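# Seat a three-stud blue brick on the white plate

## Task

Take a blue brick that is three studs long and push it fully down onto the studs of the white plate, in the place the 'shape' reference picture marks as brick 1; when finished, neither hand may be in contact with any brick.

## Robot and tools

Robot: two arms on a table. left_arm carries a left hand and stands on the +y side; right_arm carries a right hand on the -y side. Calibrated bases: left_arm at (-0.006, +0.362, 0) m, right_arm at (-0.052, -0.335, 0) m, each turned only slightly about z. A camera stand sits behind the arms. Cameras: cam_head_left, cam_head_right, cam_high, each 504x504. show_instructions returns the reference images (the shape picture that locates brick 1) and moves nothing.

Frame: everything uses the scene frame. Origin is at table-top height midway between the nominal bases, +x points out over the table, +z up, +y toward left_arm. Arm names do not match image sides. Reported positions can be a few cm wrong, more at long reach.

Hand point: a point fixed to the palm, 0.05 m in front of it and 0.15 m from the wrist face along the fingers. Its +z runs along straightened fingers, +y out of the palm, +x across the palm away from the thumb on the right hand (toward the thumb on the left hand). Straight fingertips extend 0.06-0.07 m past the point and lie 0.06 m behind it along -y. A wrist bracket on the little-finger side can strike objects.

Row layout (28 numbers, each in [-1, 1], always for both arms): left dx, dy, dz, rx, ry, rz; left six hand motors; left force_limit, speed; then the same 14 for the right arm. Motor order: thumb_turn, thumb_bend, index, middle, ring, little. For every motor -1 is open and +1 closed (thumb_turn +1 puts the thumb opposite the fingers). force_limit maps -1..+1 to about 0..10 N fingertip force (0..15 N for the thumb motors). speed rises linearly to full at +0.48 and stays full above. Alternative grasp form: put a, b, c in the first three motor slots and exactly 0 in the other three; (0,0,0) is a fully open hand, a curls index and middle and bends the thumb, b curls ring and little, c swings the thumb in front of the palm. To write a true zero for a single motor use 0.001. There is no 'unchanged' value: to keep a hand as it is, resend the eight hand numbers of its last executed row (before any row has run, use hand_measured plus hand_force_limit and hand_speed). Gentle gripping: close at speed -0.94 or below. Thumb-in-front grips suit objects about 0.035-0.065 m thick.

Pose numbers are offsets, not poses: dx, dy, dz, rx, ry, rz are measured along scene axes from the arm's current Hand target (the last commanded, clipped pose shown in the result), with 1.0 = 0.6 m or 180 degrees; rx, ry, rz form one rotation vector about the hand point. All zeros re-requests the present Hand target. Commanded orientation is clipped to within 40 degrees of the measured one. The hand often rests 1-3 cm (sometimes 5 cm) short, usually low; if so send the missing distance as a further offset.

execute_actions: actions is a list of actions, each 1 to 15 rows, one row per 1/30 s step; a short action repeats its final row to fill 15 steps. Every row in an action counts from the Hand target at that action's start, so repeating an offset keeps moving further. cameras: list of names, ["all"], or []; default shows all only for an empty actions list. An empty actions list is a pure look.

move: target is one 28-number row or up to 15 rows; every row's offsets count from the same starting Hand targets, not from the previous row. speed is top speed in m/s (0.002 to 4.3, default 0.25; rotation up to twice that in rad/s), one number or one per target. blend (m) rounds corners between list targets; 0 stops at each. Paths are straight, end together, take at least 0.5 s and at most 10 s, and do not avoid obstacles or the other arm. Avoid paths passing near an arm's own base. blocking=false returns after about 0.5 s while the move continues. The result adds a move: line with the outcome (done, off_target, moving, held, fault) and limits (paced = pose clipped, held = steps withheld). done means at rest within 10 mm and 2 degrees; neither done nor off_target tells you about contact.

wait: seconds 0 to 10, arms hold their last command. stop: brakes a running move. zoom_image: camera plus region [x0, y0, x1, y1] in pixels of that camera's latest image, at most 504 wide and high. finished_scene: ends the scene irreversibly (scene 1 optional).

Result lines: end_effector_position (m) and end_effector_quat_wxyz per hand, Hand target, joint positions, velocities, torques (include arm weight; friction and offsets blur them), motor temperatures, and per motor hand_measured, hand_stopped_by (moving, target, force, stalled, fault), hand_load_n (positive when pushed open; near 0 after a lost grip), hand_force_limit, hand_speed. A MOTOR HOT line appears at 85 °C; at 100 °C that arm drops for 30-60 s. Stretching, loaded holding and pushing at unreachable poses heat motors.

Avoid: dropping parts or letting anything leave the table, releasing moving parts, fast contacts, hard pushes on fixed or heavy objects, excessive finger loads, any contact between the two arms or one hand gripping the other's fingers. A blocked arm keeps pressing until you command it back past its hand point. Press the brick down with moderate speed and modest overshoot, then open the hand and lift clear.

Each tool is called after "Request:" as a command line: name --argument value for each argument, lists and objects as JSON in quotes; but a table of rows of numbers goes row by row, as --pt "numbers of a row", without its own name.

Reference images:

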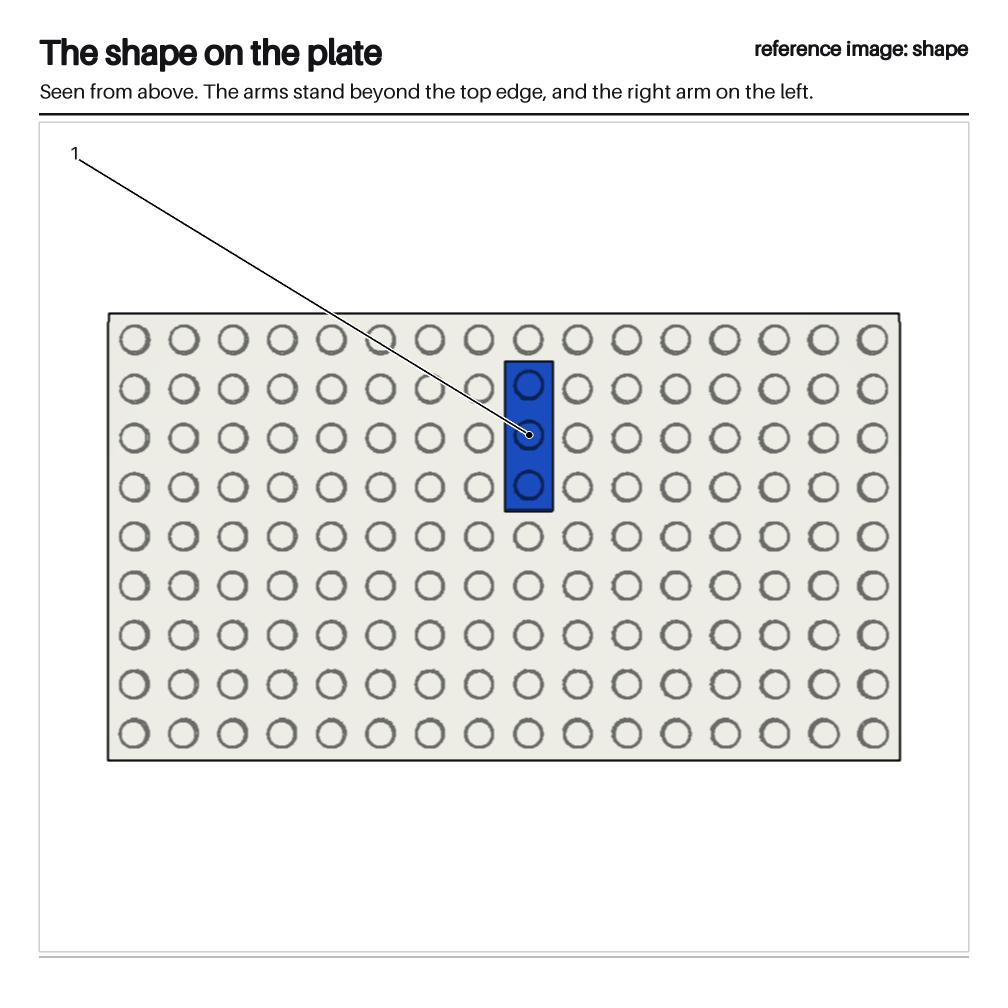

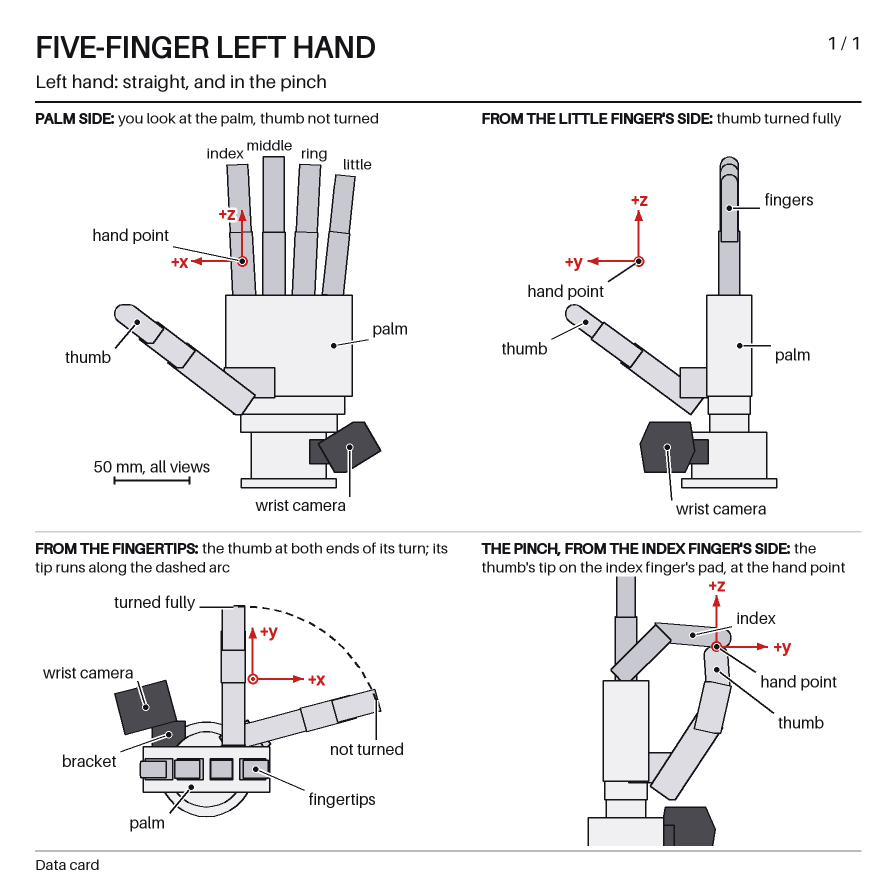

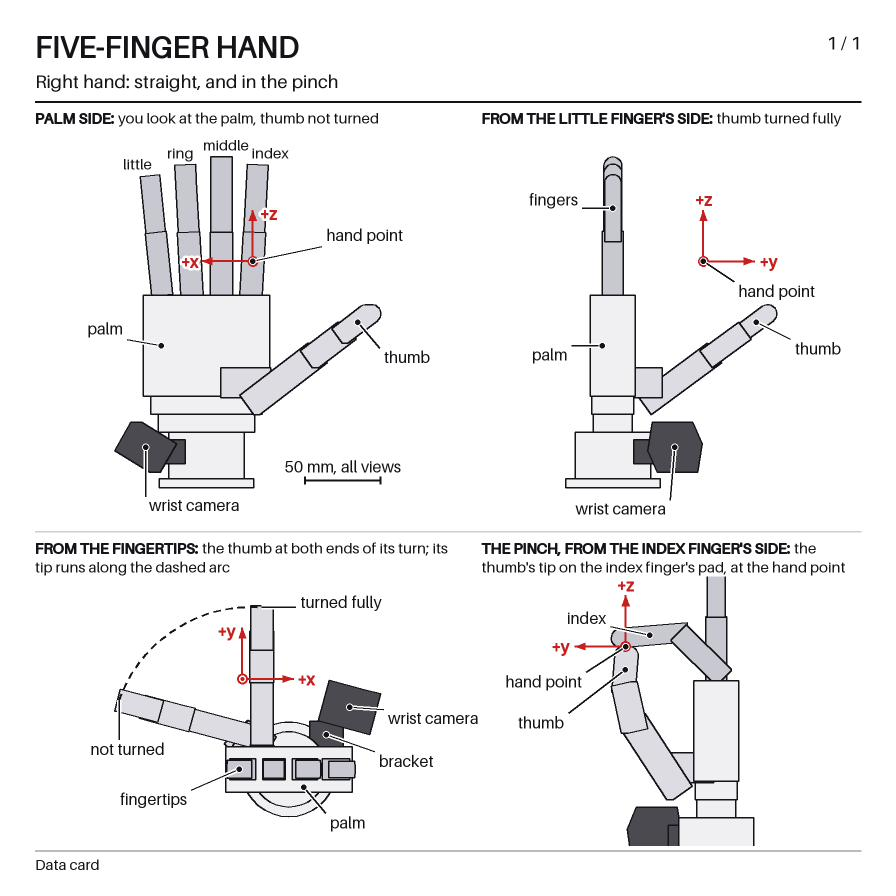

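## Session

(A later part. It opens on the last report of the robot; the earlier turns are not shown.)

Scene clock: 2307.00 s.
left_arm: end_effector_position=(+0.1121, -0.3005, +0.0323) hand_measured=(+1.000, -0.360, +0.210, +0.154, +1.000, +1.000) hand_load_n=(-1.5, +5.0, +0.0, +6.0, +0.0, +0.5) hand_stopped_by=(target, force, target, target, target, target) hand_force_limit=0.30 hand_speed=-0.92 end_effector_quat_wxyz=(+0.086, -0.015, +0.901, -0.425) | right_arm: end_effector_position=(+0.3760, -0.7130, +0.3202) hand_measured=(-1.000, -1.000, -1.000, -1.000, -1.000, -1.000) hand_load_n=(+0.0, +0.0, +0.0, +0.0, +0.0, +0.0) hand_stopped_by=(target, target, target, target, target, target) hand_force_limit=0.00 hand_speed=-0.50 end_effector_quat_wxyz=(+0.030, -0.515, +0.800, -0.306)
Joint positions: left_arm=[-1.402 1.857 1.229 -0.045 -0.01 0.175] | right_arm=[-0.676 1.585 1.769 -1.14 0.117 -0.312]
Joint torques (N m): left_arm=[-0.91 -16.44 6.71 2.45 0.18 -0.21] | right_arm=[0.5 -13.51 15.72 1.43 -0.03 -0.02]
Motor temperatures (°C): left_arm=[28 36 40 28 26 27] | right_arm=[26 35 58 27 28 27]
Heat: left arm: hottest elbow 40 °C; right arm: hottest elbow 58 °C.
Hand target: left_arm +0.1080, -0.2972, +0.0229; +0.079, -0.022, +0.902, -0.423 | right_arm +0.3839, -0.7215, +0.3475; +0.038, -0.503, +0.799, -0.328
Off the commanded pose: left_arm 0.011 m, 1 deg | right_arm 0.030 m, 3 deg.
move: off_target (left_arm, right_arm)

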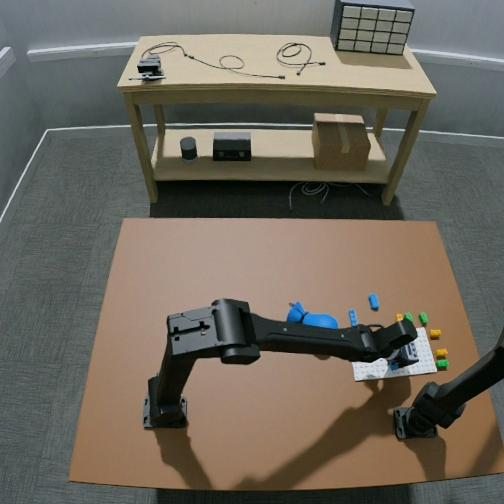

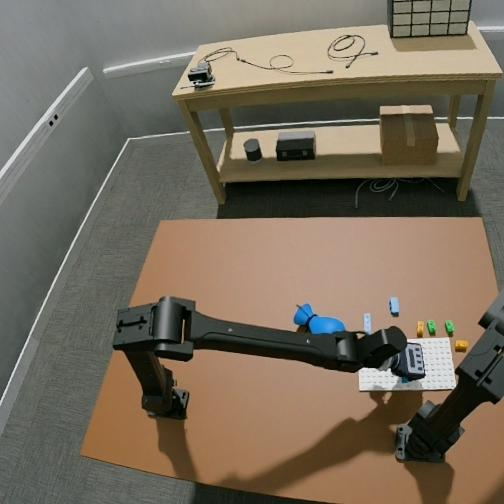

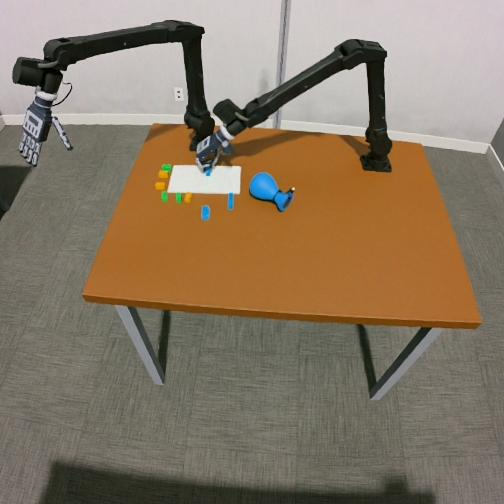

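Request:
execute_actions --actions '[[[0,0,0,0,0,0, 1,-0.6,0.21,0.155,1,1, 0.3,-0.8, 0,0,0,0,0,0, 0,0,0,0,0,0, 0,-0.5]],[[0,0,0,0,0,0, 1,-0.6,0.21,0.155,1,1, 0.3,-0.8, 0,0,0,0,0,0, 0,0,0,0,0,0, 0,-0.5]],[[0,0,0,0,0,0, 1,-0.66,0.07,0.02,1,1, 0.3,-0.7, 0,0,0,0,0,0, 0,0,0,0,0,0, 0,-0.5]]]' --cameras '[]'

Request:
move --pt "0 -0.045 0.09 0 0 0 1 -0.66 0.07 0.02 1 1 0.3 -0.7 0 0 0 0 0 0 0 0 0 0 0 0 0 -0.5" --pt "0.15 -0.03 0.22 0 0 0 1 -0.66 0.07 0.02 1 1 0.3 -0.7 0 0 0 0 0 0 0 0 0 0 0 0 0 -0.5" --speed '[0.06,0.15]' --blend '[0.02,0]' --cameras '["all"]'

Request:
zoom_image --camera "cam_head_right" --region '[384, 358, 420, 394]'

Request:
zoom_image --camera "cam_head_left" --region '[374, 346, 410, 382]'

Request:
zoom_image --camera "cam_high" --region '[190, 155, 230, 195]'

Scene clock: 2351.83 s.
left_arm: end_effector_position=(+0.1104, -0.2969, +0.0280) hand_measured=(+1.000, -0.660, +0.070, +0.020, +1.000, +1.000) hand_load_n=(+0.0, +0.0, +0.0, +0.0, +0.0, +0.5) hand_stopped_by=(target, target, target, target, target, target) hand_force_limit=0.30 hand_speed=-0.70 end_effector_quat_wxyz=(+0.083, -0.018, +0.902, -0.424) | right_arm: end_effector_position=(+0.3760, -0.7130, +0.3202) hand_measured=(-1.000, -1.000, -1.000, -1.000, -1.000, -1.000) hand_load_n=(+0.0, +0.0, +0.0, +0.0, +0.0, +0.0) hand_stopped_by=(target, target, target, target, target, target) hand_force_limit=0.00 hand_speed=-0.50 end_effector_quat_wxyz=(+0.030, -0.515, +0.800, -0.306)
Joint positions: left_arm=[-1.402 1.856 1.216 -0.038 -0.008 0.168] | right_arm=[-0.676 1.585 1.769 -1.14 0.117 -0.312]
Joint torques (N m): left_arm=[-0.91 -16.15 7.5 2.24 0.1 -0.15] | right_arm=[0.38 -13.68 15.58 1.63 -0.02 -0.02]
Motor temperatures (°C): left_arm=[28 38 40 28 26 27] | right_arm=[26 35 58 27 28 27]
Heat: left arm: hottest elbow 40 °C; right arm: hottest elbow 58 °C.
Hand target: left_arm +0.1080, -0.2972, +0.0228; +0.079, -0.022, +0.902, -0.423 | right_arm +0.3839, -0.7215, +0.3475; +0.038, -0.503, +0.799, -0.328
Off the commanded pose: left_arm 0.006 m, 1 deg | right_arm 0.030 m, 3 deg.
No camera images: "cameras" was empty.

Scene clock: 2354.33 s.
left_arm: end_effector_position=(+0.1872, -0.2970, +0.1160) hand_measured=(+1.000, -0.660, +0.070, +0.020, +1.000, +1.000) hand_load_n=(+0.0, +0.0, +0.0, +0.0, +0.0, +0.0) hand_stopped_by=(target, target, target, target, target, target) hand_force_limit=0.30 hand_speed=-0.70 end_effector_quat_wxyz=(+0.068, -0.027, +0.915, -0.397) | right_arm: end_effector_position=(+0.3760, -0.7130, +0.3202) hand_measured=(-1.000, -1.000, -1.000, -1.000, -1.000, -1.000) hand_load_n=(+0.0, +0.0, -0.5, +0.0, +0.0, +0.0) hand_stopped_by=(target, target, target, target, target, target) hand_force_limit=0.00 hand_speed=-0.50 end_effector_quat_wxyz=(+0.030, -0.515, +0.800, -0.306)
Joint positions: left_arm=[-1.268 1.813 1.446 -0.38 0.102 0.233] | right_arm=[-0.676 1.585 1.769 -1.14 0.117 -0.312]
Joint torques (N m): left_arm=[0.03 -18.96 13.09 1.25 0.15 0.09] | right_arm=[0.38 -13.98 15.73 1.39 -0.02 -0.04]
Motor temperatures (°C): left_arm=[28 38 41 28 26 27] | right_arm=[26 35 58 27 28 27]
Heat: left arm: hottest elbow 41 °C; right arm: hottest elbow 58 °C.
Hand target: left_arm +0.1979, -0.3151, +0.1546; +0.079, -0.022, +0.902, -0.423 | right_arm +0.3839, -0.7215, +0.3475; +0.038, -0.503, +0.799, -0.328
Off the commanded pose: left_arm 0.044 m, 4 deg | right_arm 0.030 m, 3 deg.
move: off_target (left_arm, right_arm)

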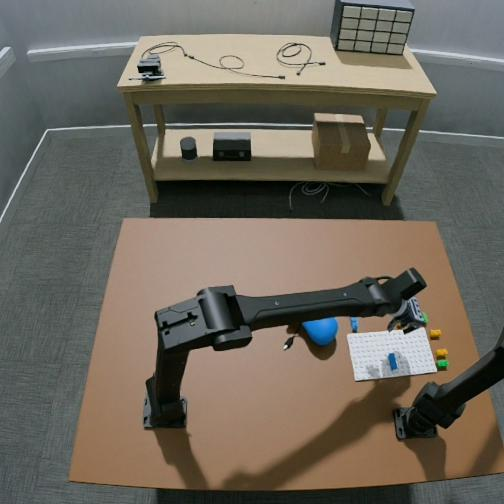

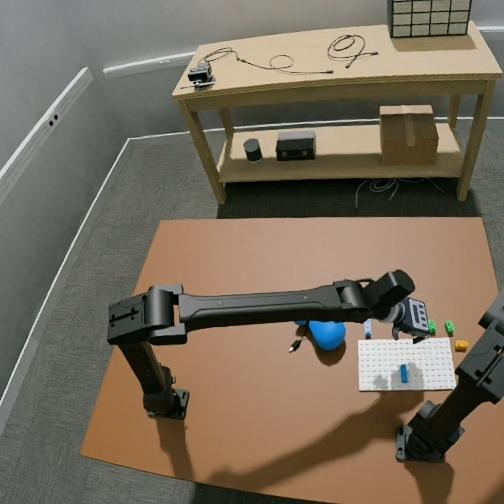

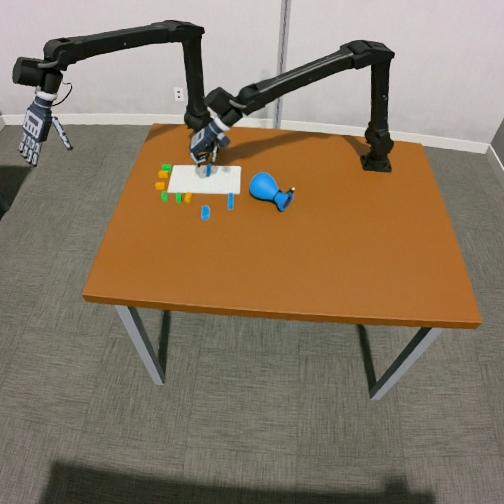

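Scaled by 14.000.

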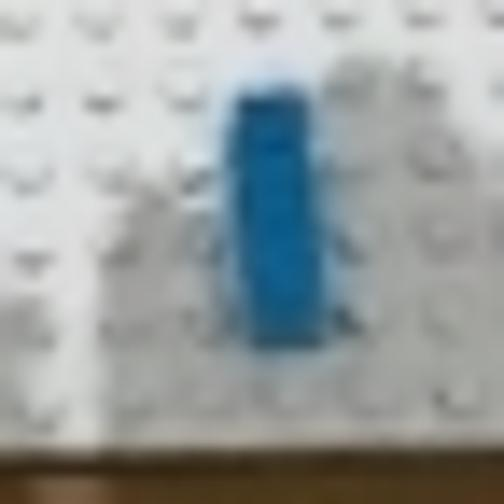

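Scaled by 14.000.

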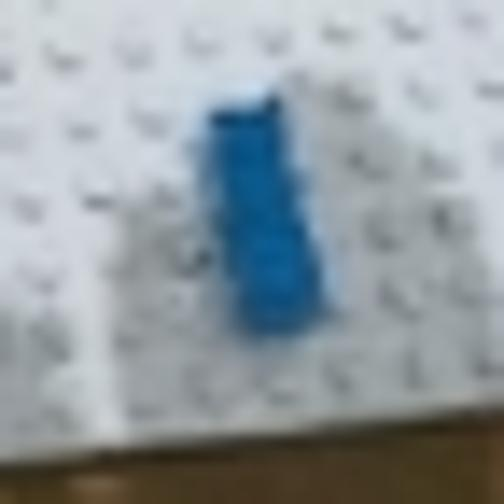

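Scaled by 12.600.

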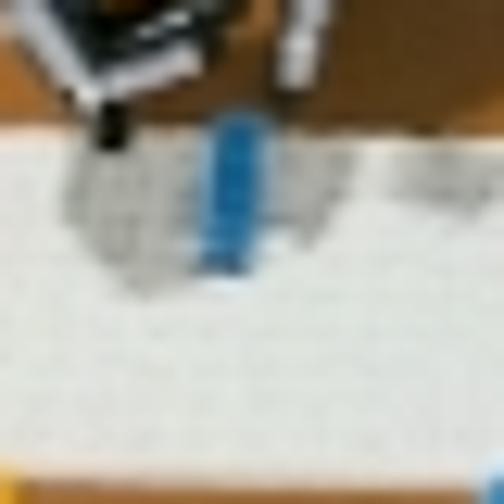

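Request:
zoom_image --camera "cam_high" --region '[160, 155, 250, 205]'

Request:
zoom_image --camera "cam_high" --region '[200, 160, 216, 180]'

Request:
zoom_image --camera "cam_head_left" --region '[384, 350, 402, 374]'

Request:
zoom_image --camera "cam_head_right" --region '[396, 362, 414, 386]'

Scaled by 5.600.

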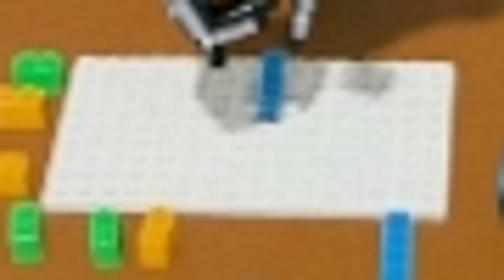

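Scaled by 25.200.

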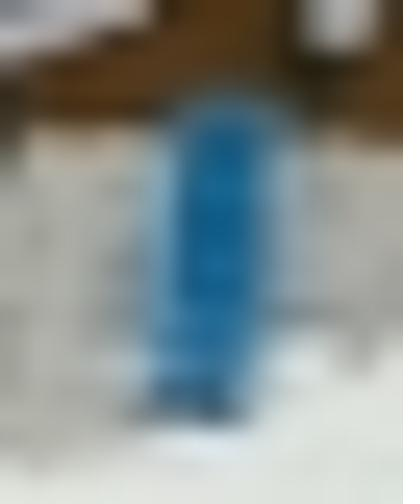

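Scaled by 21.000.

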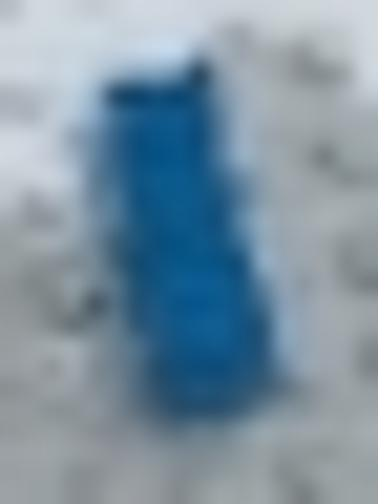

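Scaled by 21.000.

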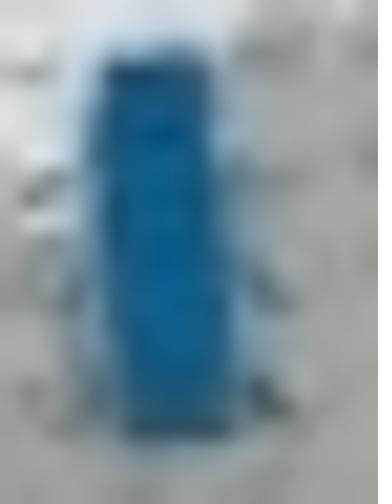

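Request:
move --pt "0.1 0.05 0.3 0 0 0 1 -0.66 0.07 0.02 1 1 0.3 -0.7 0 0 0 0 0 0 0 0 0 0 0 0 0 -0.5" --pt "0.25 0.5 0.3 0 0 0 1 -0.66 0.07 0.02 1 1 0.3 -0.7 0 0 0 0 0 0 0 0 0 0 0 0 0 -0.5" --speed '[0.2,0.25]' --blend '[0.05,0]' --cameras '["all"]'

Request:
zoom_image --camera "cam_head_right" --region '[350, 332, 386, 396]'

Request:
zoom_image --camera "cam_head_right" --region '[426, 332, 462, 396]'

Request:
zoom_image --camera "cam_head_right" --region '[380, 350, 430, 395]'

Scene clock: 2437.23 s.
left_arm: end_effector_position=(+0.3498, -0.0203, +0.3325) hand_measured=(+1.000, -0.660, +0.070, +0.020, +1.000, +1.000) hand_load_n=(+0.0, +0.0, +0.0, +0.0, +0.0, +0.0) hand_stopped_by=(target, target, target, target, target, target) hand_force_limit=0.30 hand_speed=-0.70 end_effector_quat_wxyz=(+0.078, -0.025, +0.902, -0.425) | right_arm: end_effector_position=(+0.3760, -0.7130, +0.3202) hand_measured=(-1.000, -1.000, -1.000, -1.000, -1.000, -1.000) hand_load_n=(+0.0, +0.0, +0.0, +0.0, +0.0, +0.0) hand_stopped_by=(target, target, target, target, target, target) hand_force_limit=0.00 hand_speed=-0.50 end_effector_quat_wxyz=(+0.030, -0.515, +0.800, -0.306)
Joint positions: left_arm=[-0.684 1.373 1.486 -0.93 0.534 0.651] | right_arm=[-0.676 1.585 1.769 -1.14 0.117 -0.312]
Joint torques (N m): left_arm=[-0.32 -12.04 8.79 1.09 0.39 0.07] | right_arm=[0.09 -13.27 15.8 1.48 -0.01 0.01]
Motor temperatures (°C): left_arm=[28 38 54 28 26 27] | right_arm=[26 35 59 27 28 27]
Heat: left arm: hottest elbow 54 °C; right arm: hottest elbow 59 °C.
Hand target: left_arm +0.3478, -0.0152, +0.3347; +0.079, -0.021, +0.902, -0.423 | right_arm +0.3839, -0.7215, +0.3475; +0.038, -0.503, +0.799, -0.328
Off the commanded pose: left_arm 0.006 m, 0 deg | right_arm 0.030 m, 3 deg.
move: off_target (right_arm)

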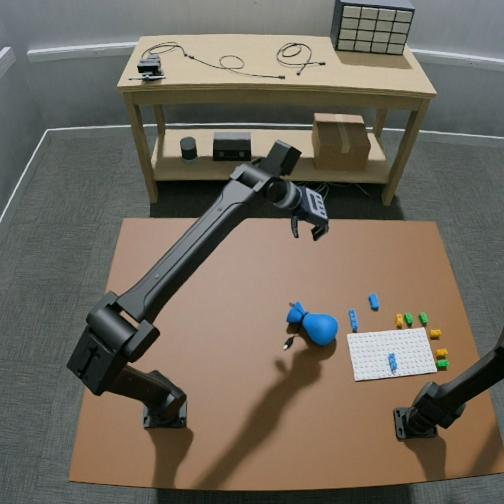

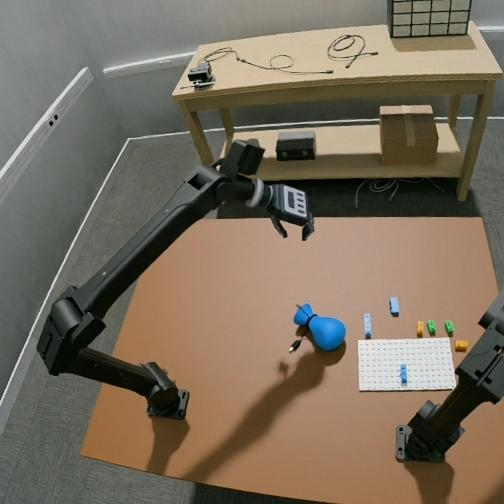

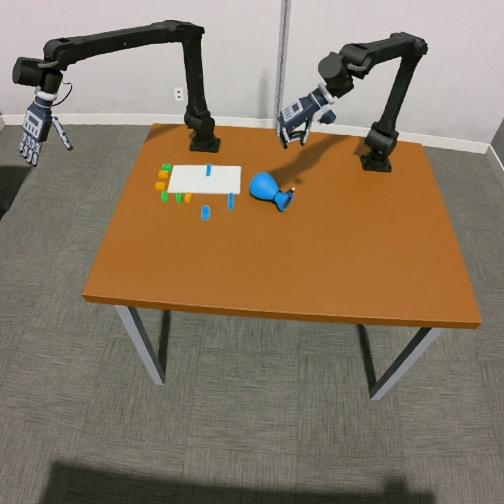

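Scaled by 7.875.

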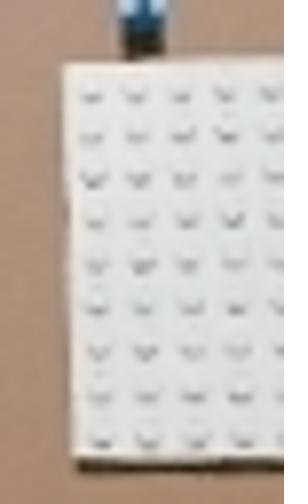

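Scaled by 7.875.

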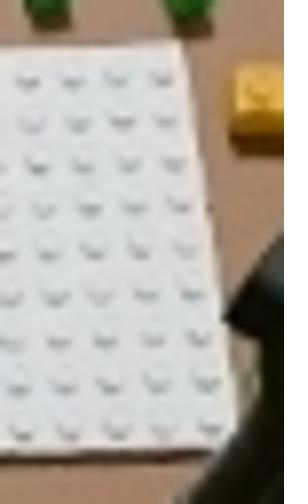

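Scaled by 10.080.

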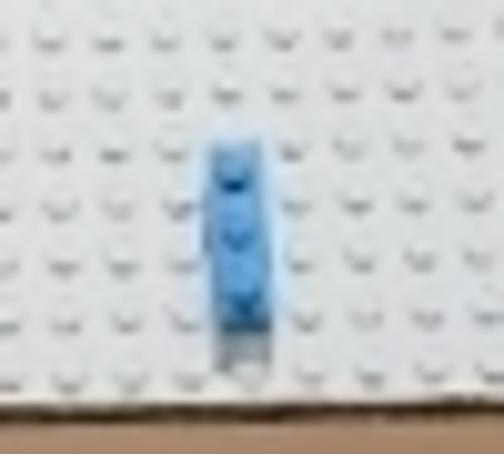

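Request:
zoom_image --camera "cam_head_left" --region '[370, 340, 420, 385]'

Request:
zoom_image --camera "cam_high" --region '[185, 155, 235, 200]'

Request:
zoom_image --camera "cam_head_right" --region '[390, 355, 420, 390]'

Request:
zoom_image --camera "cam_head_left" --region '[378, 346, 408, 381]'

Scaled by 10.080.

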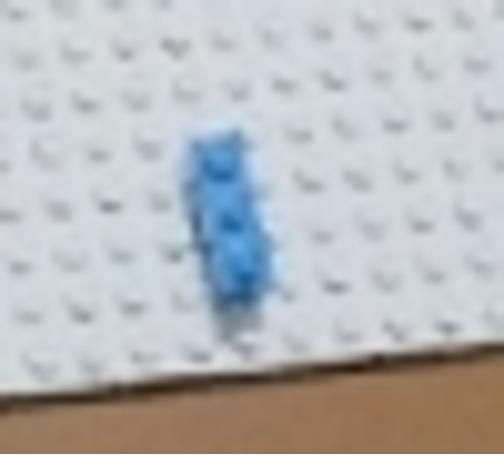

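Scaled by 10.080.

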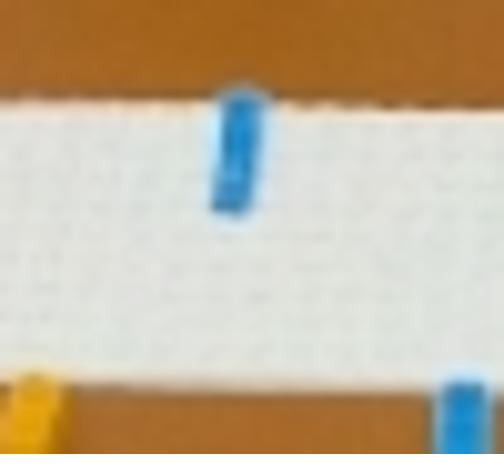

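Scaled by 14.400.

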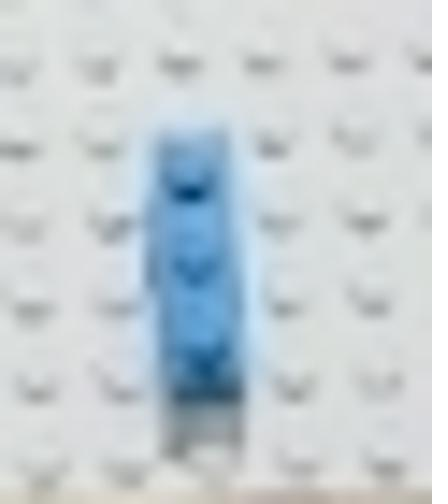

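Scaled by 14.400.

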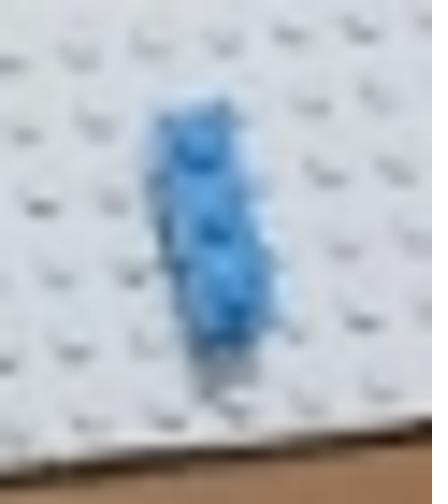

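Request:
move --pt "-0.381 -0.4155 -0.15 0.279 0.052 0 -1 -1 1 1 1 1 0.0 0.0 0 0 0 0 0 0 0 0 0 0 0 0 0 -0.5" --pt "-0.381 -0.4155 -0.40 0.279 0.052 0 -1 -1 1 1 1 1 0.0 0.0 0 0 0 0 0 0 0 0 0 0 0 0 0 -0.5" --speed '[0.2,0.1]' --cameras '["all"]'

Request:
zoom_image --camera "cam_head_right" --region '[370, 330, 430, 390]'

Request:
zoom_image --camera "cam_high" --region '[180, 130, 240, 190]'

Request:
zoom_image --camera "cam_head_left" --region '[360, 325, 420, 385]'

Scene clock: 2727.37 s.
left_arm: end_effector_position=(+0.1194, -0.2601, +0.1009) hand_measured=(-1.000, -1.000, +1.000, +1.000, +1.000, +1.000) hand_load_n=(+0.0, +0.0, +0.0, +0.0, +0.0, +0.0) hand_stopped_by=(target, target, target, target, target, target) hand_force_limit=0.00 hand_speed=0.00 end_effector_quat_wxyz=(+0.007, -0.015, +1.000, +0.005) | right_arm: end_effector_position=(+0.3760, -0.7130, +0.3202) hand_measured=(-1.000, -1.000, -1.000, -1.000, -1.000, -1.000) hand_load_n=(+0.0, +0.0, +0.0, +0.0, +0.0, +0.0) hand_stopped_by=(target, target, target, target, target, target) hand_force_limit=0.00 hand_speed=-0.50 end_effector_quat_wxyz=(+0.030, -0.515, +0.800, -0.306)
Joint positions: left_arm=[-1.382 2.276 2.261 -1.562 -0.016 0.194] | right_arm=[-0.676 1.585 1.769 -1.14 0.117 -0.312]
Joint torques (N m): left_arm=[-0.79 -21.83 8.2 0.91 -0.08 -0.15] | right_arm=[0.15 -13.33 15.68 1.48 -0.01 0]
Motor temperatures (°C): left_arm=[28 34 45 28 26 27] | right_arm=[25 35 59 27 28 27]
Heat: left arm: hottest elbow 45 °C; right arm: hottest elbow 59 °C.
Hand target: left_arm +0.1194, -0.2645, +0.0947; +0.009, -0.020, +1.000, +0.002 | right_arm +0.3839, -0.7215, +0.3475; +0.038, -0.503, +0.799, -0.328
Off the commanded pose: left_arm 0.008 m, 1 deg | right_arm 0.030 m, 3 deg.
move: off_target (right_arm)

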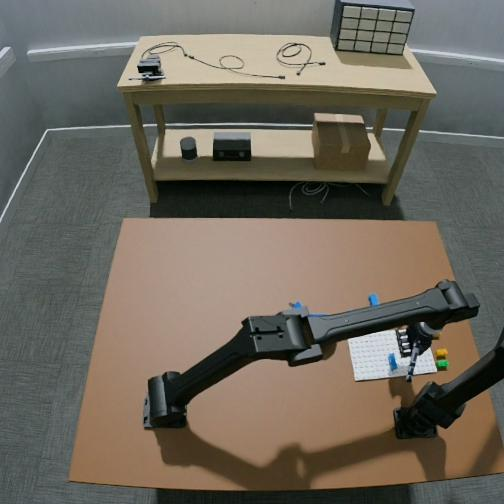

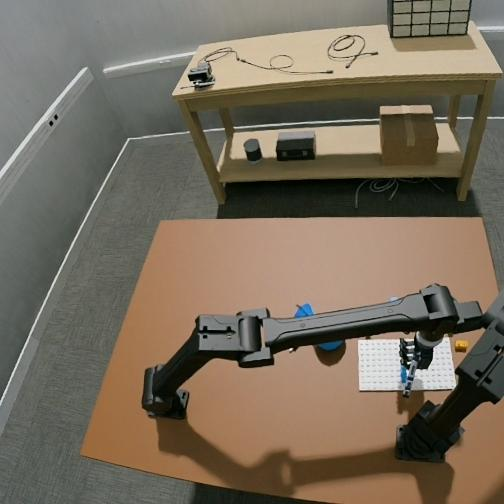

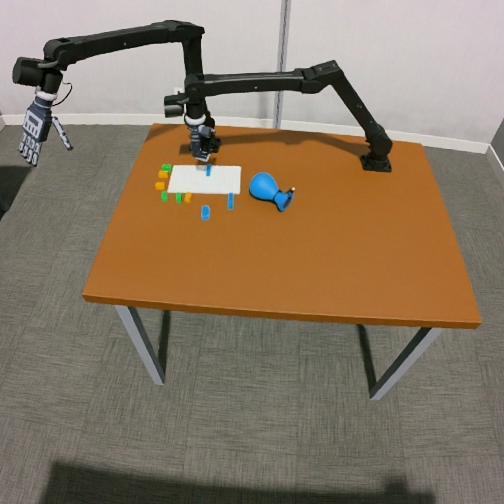

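Scaled by 8.400.

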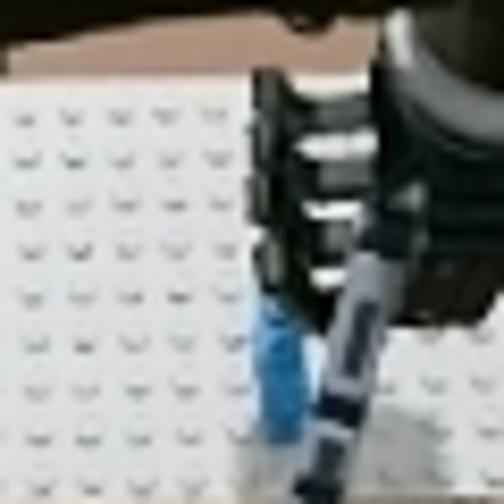

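Scaled by 8.400.

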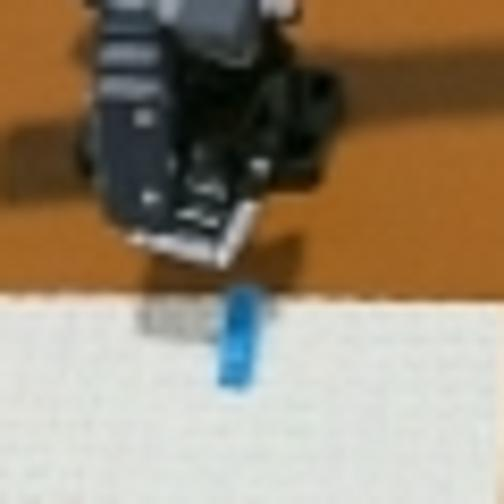

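Scaled by 8.400.

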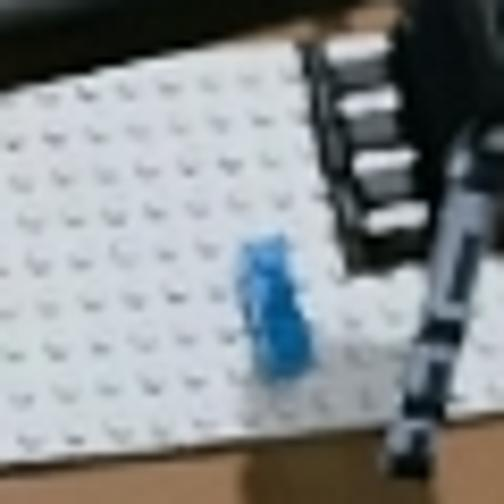

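Request:
move --target '[0.0025,-0.0075,-0.072,0,0,0, -1,-1,1,1,1,1, 0.0,0.0, 0,0,0,0,0,0, 0,0,0,0,0,0, 0,-0.5]' --speed 0.06 --cameras '["all"]'

Request:
zoom_image --camera "cam_head_right" --region '[380, 345, 425, 390]'

Request:
zoom_image --camera "cam_high" --region '[185, 145, 230, 190]'

Request:
zoom_image --camera "cam_head_left" --region '[370, 335, 415, 380]'

Scene clock: 2734.77 s.
left_arm: end_effector_position=(+0.1207, -0.2660, +0.0610) hand_measured=(-1.000, -1.000, +1.000, +1.000, +1.000, +1.000) hand_load_n=(+0.0, +0.0, +0.5, +0.0, +0.0, +0.0) hand_stopped_by=(target, target, target, target, target, target) hand_force_limit=0.00 hand_speed=0.00 end_effector_quat_wxyz=(+0.008, -0.015, +1.000, +0.002) | right_arm: end_effector_position=(+0.3760, -0.7130, +0.3202) hand_measured=(-1.000, -1.000, -1.000, -1.000, -1.000, -1.000) hand_load_n=(+0.0, +0.0, +0.0, +0.0, +0.0, +0.0) hand_stopped_by=(target, target, target, target, target, target) hand_force_limit=0.00 hand_speed=-0.50 end_effector_quat_wxyz=(+0.030, -0.515, +0.800, -0.306)
Joint positions: left_arm=[-1.382 2.302 2.204 -1.473 -0.016 0.194] | right_arm=[-0.676 1.585 1.769 -1.14 0.117 -0.312]
Joint torques (N m): left_arm=[-0.79 -21.83 7.98 1.01 -0.08 -0.15] | right_arm=[0.03 -13.92 15.68 1.57 -0.02 -0.02]
Motor temperatures (°C): left_arm=[28 35 45 28 26 27] | right_arm=[25 35 59 27 28 27]
Heat: left arm: hottest elbow 45 °C; right arm: hottest elbow 59 °C.
Hand target: left_arm +0.1209, -0.2690, +0.0516; +0.009, -0.020, +1.000, +0.002 | right_arm +0.3839, -0.7215, +0.3475; +0.038, -0.503, +0.799, -0.328
Off the commanded pose: left_arm 0.010 m, 1 deg | right_arm 0.030 m, 3 deg.
move: off_target (right_arm)

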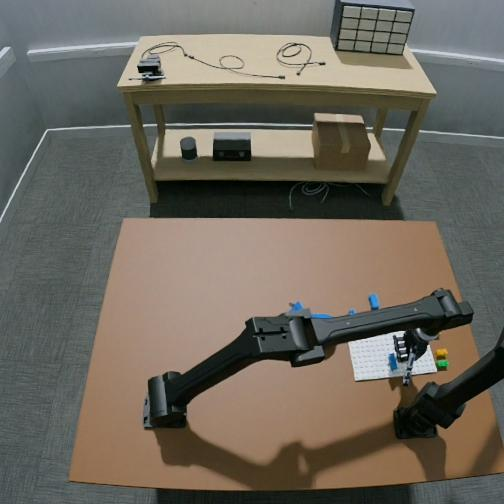

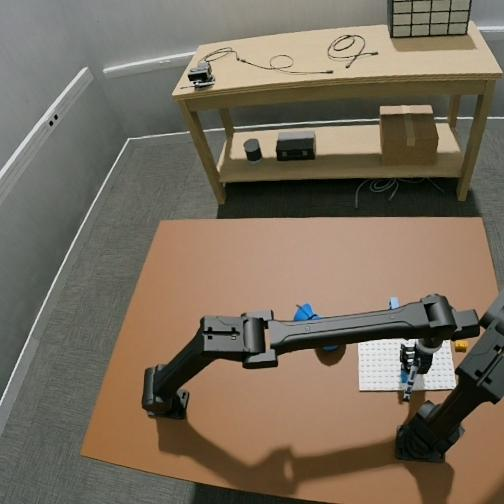

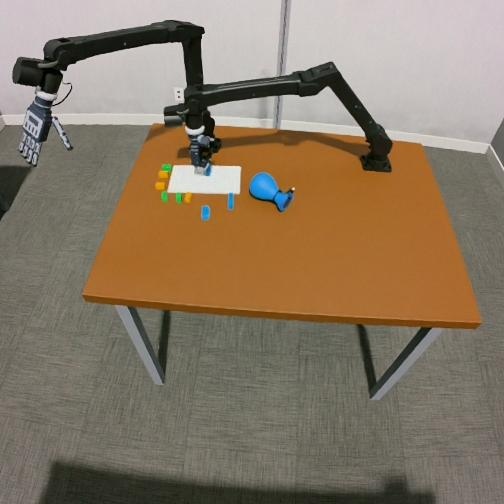

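Scaled by 11.200.

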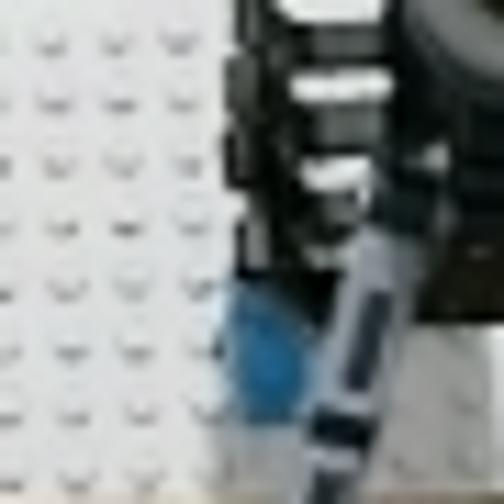

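Scaled by 11.200.

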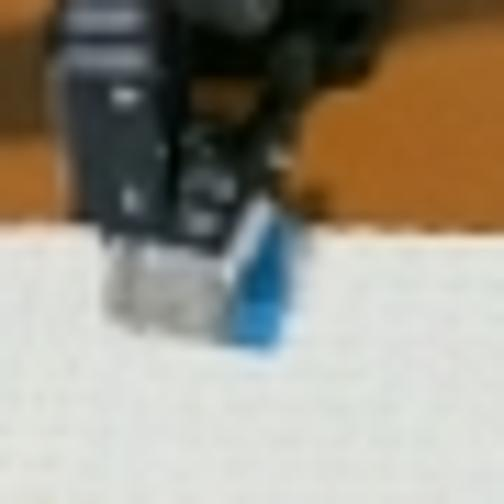

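Scaled by 11.200.

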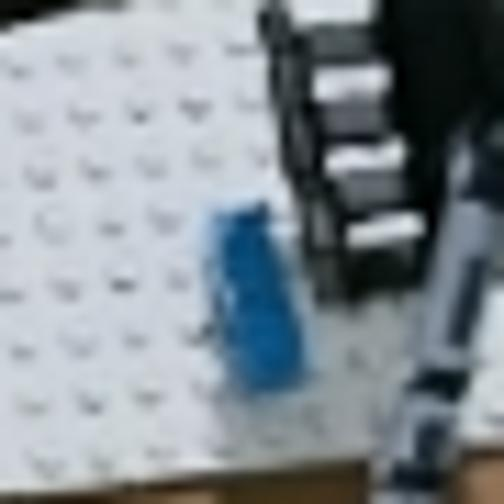

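Request:
move --target '[0.002,0.016,-0.018,0,0,0, -1,-1,1,1,1,1, 0.0,0.0, 0,0,0,0,0,0, 0,0,0,0,0,0, 0,-0.5]' --speed 0.05 --cameras '["all"]'

Request:
zoom_image --camera "cam_head_right" --region '[380, 345, 425, 390]'

Request:
zoom_image --camera "cam_high" --region '[185, 145, 230, 190]'

Request:
zoom_image --camera "cam_head_left" --region '[370, 335, 415, 380]'

Scene clock: 2757.40 s.
left_arm: end_effector_position=(+0.1184, -0.2561, +0.0346) hand_measured=(-1.000, -1.000, +1.000, +1.000, +1.000, +1.000) hand_load_n=(+0.0, +0.0, +0.0, +0.5, +0.0, +0.0) hand_stopped_by=(target, target, target, target, target, target) hand_force_limit=0.00 hand_speed=0.00 end_effector_quat_wxyz=(+0.005, -0.015, +1.000, +0.014) | right_arm: end_effector_position=(+0.3760, -0.7130, +0.3202) hand_measured=(-1.000, -1.000, -1.000, -1.000, -1.000, -1.000) hand_load_n=(+0.0, +0.0, +0.0, +0.0, +0.0, +0.0) hand_stopped_by=(target, target, target, target, target, target) hand_force_limit=0.00 hand_speed=-0.50 end_effector_quat_wxyz=(+0.030, -0.515, +0.800, -0.306)
Joint positions: left_arm=[-1.382 2.302 2.13 -1.423 -0.016 0.194] | right_arm=[-0.676 1.585 1.769 -1.14 0.117 -0.312]
Joint torques (N m): left_arm=[-0.32 -24.12 7.65 0.84 -0.08 -0.11] | right_arm=[0.09 -13.51 15.69 1.54 -0.03 -0.01]
Motor temperatures (°C): left_arm=[28 36 45 28 26 27] | right_arm=[25 35 59 27 28 27]
Heat: left arm: hottest elbow 45 °C; right arm: hottest elbow 59 °C.
Hand target: left_arm +0.1221, -0.2594, +0.0407; +0.009, -0.020, +1.000, +0.002 | right_arm +0.3839, -0.7215, +0.3475; +0.038, -0.503, +0.799, -0.328
Off the commanded pose: left_arm 0.008 m, 1 deg | right_arm 0.030 m, 3 deg.
move: off_target (right_arm)

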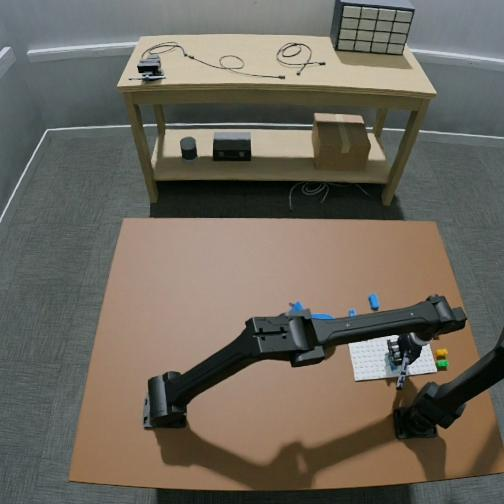

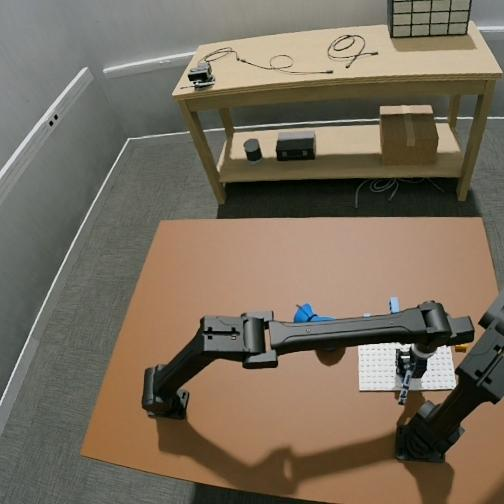

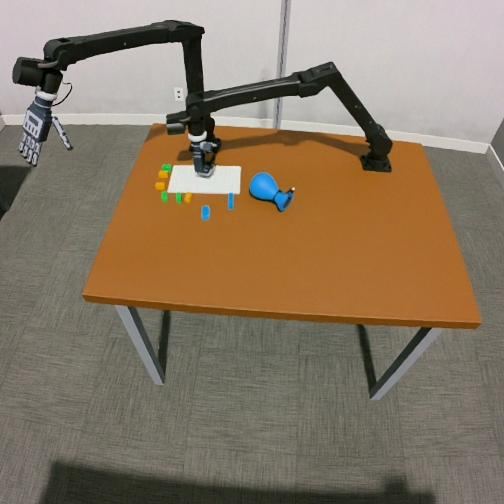

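Scaled by 11.200.

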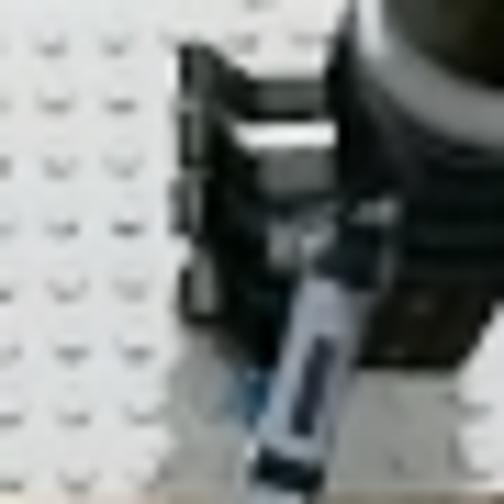

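Scaled by 11.200.

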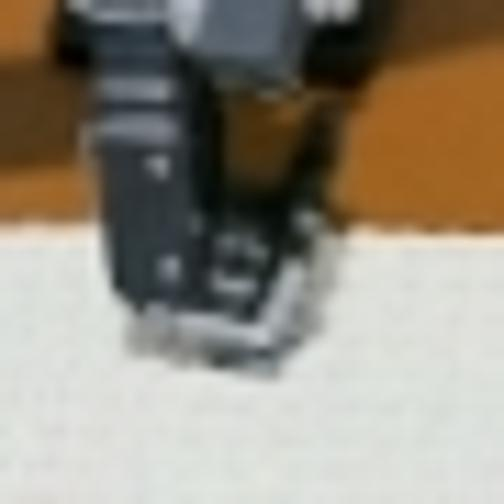

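Scaled by 11.200.

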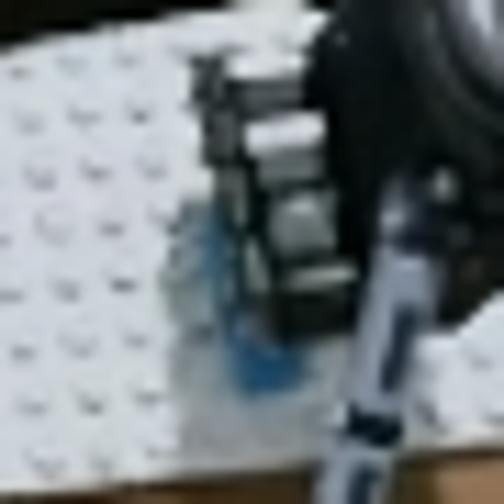

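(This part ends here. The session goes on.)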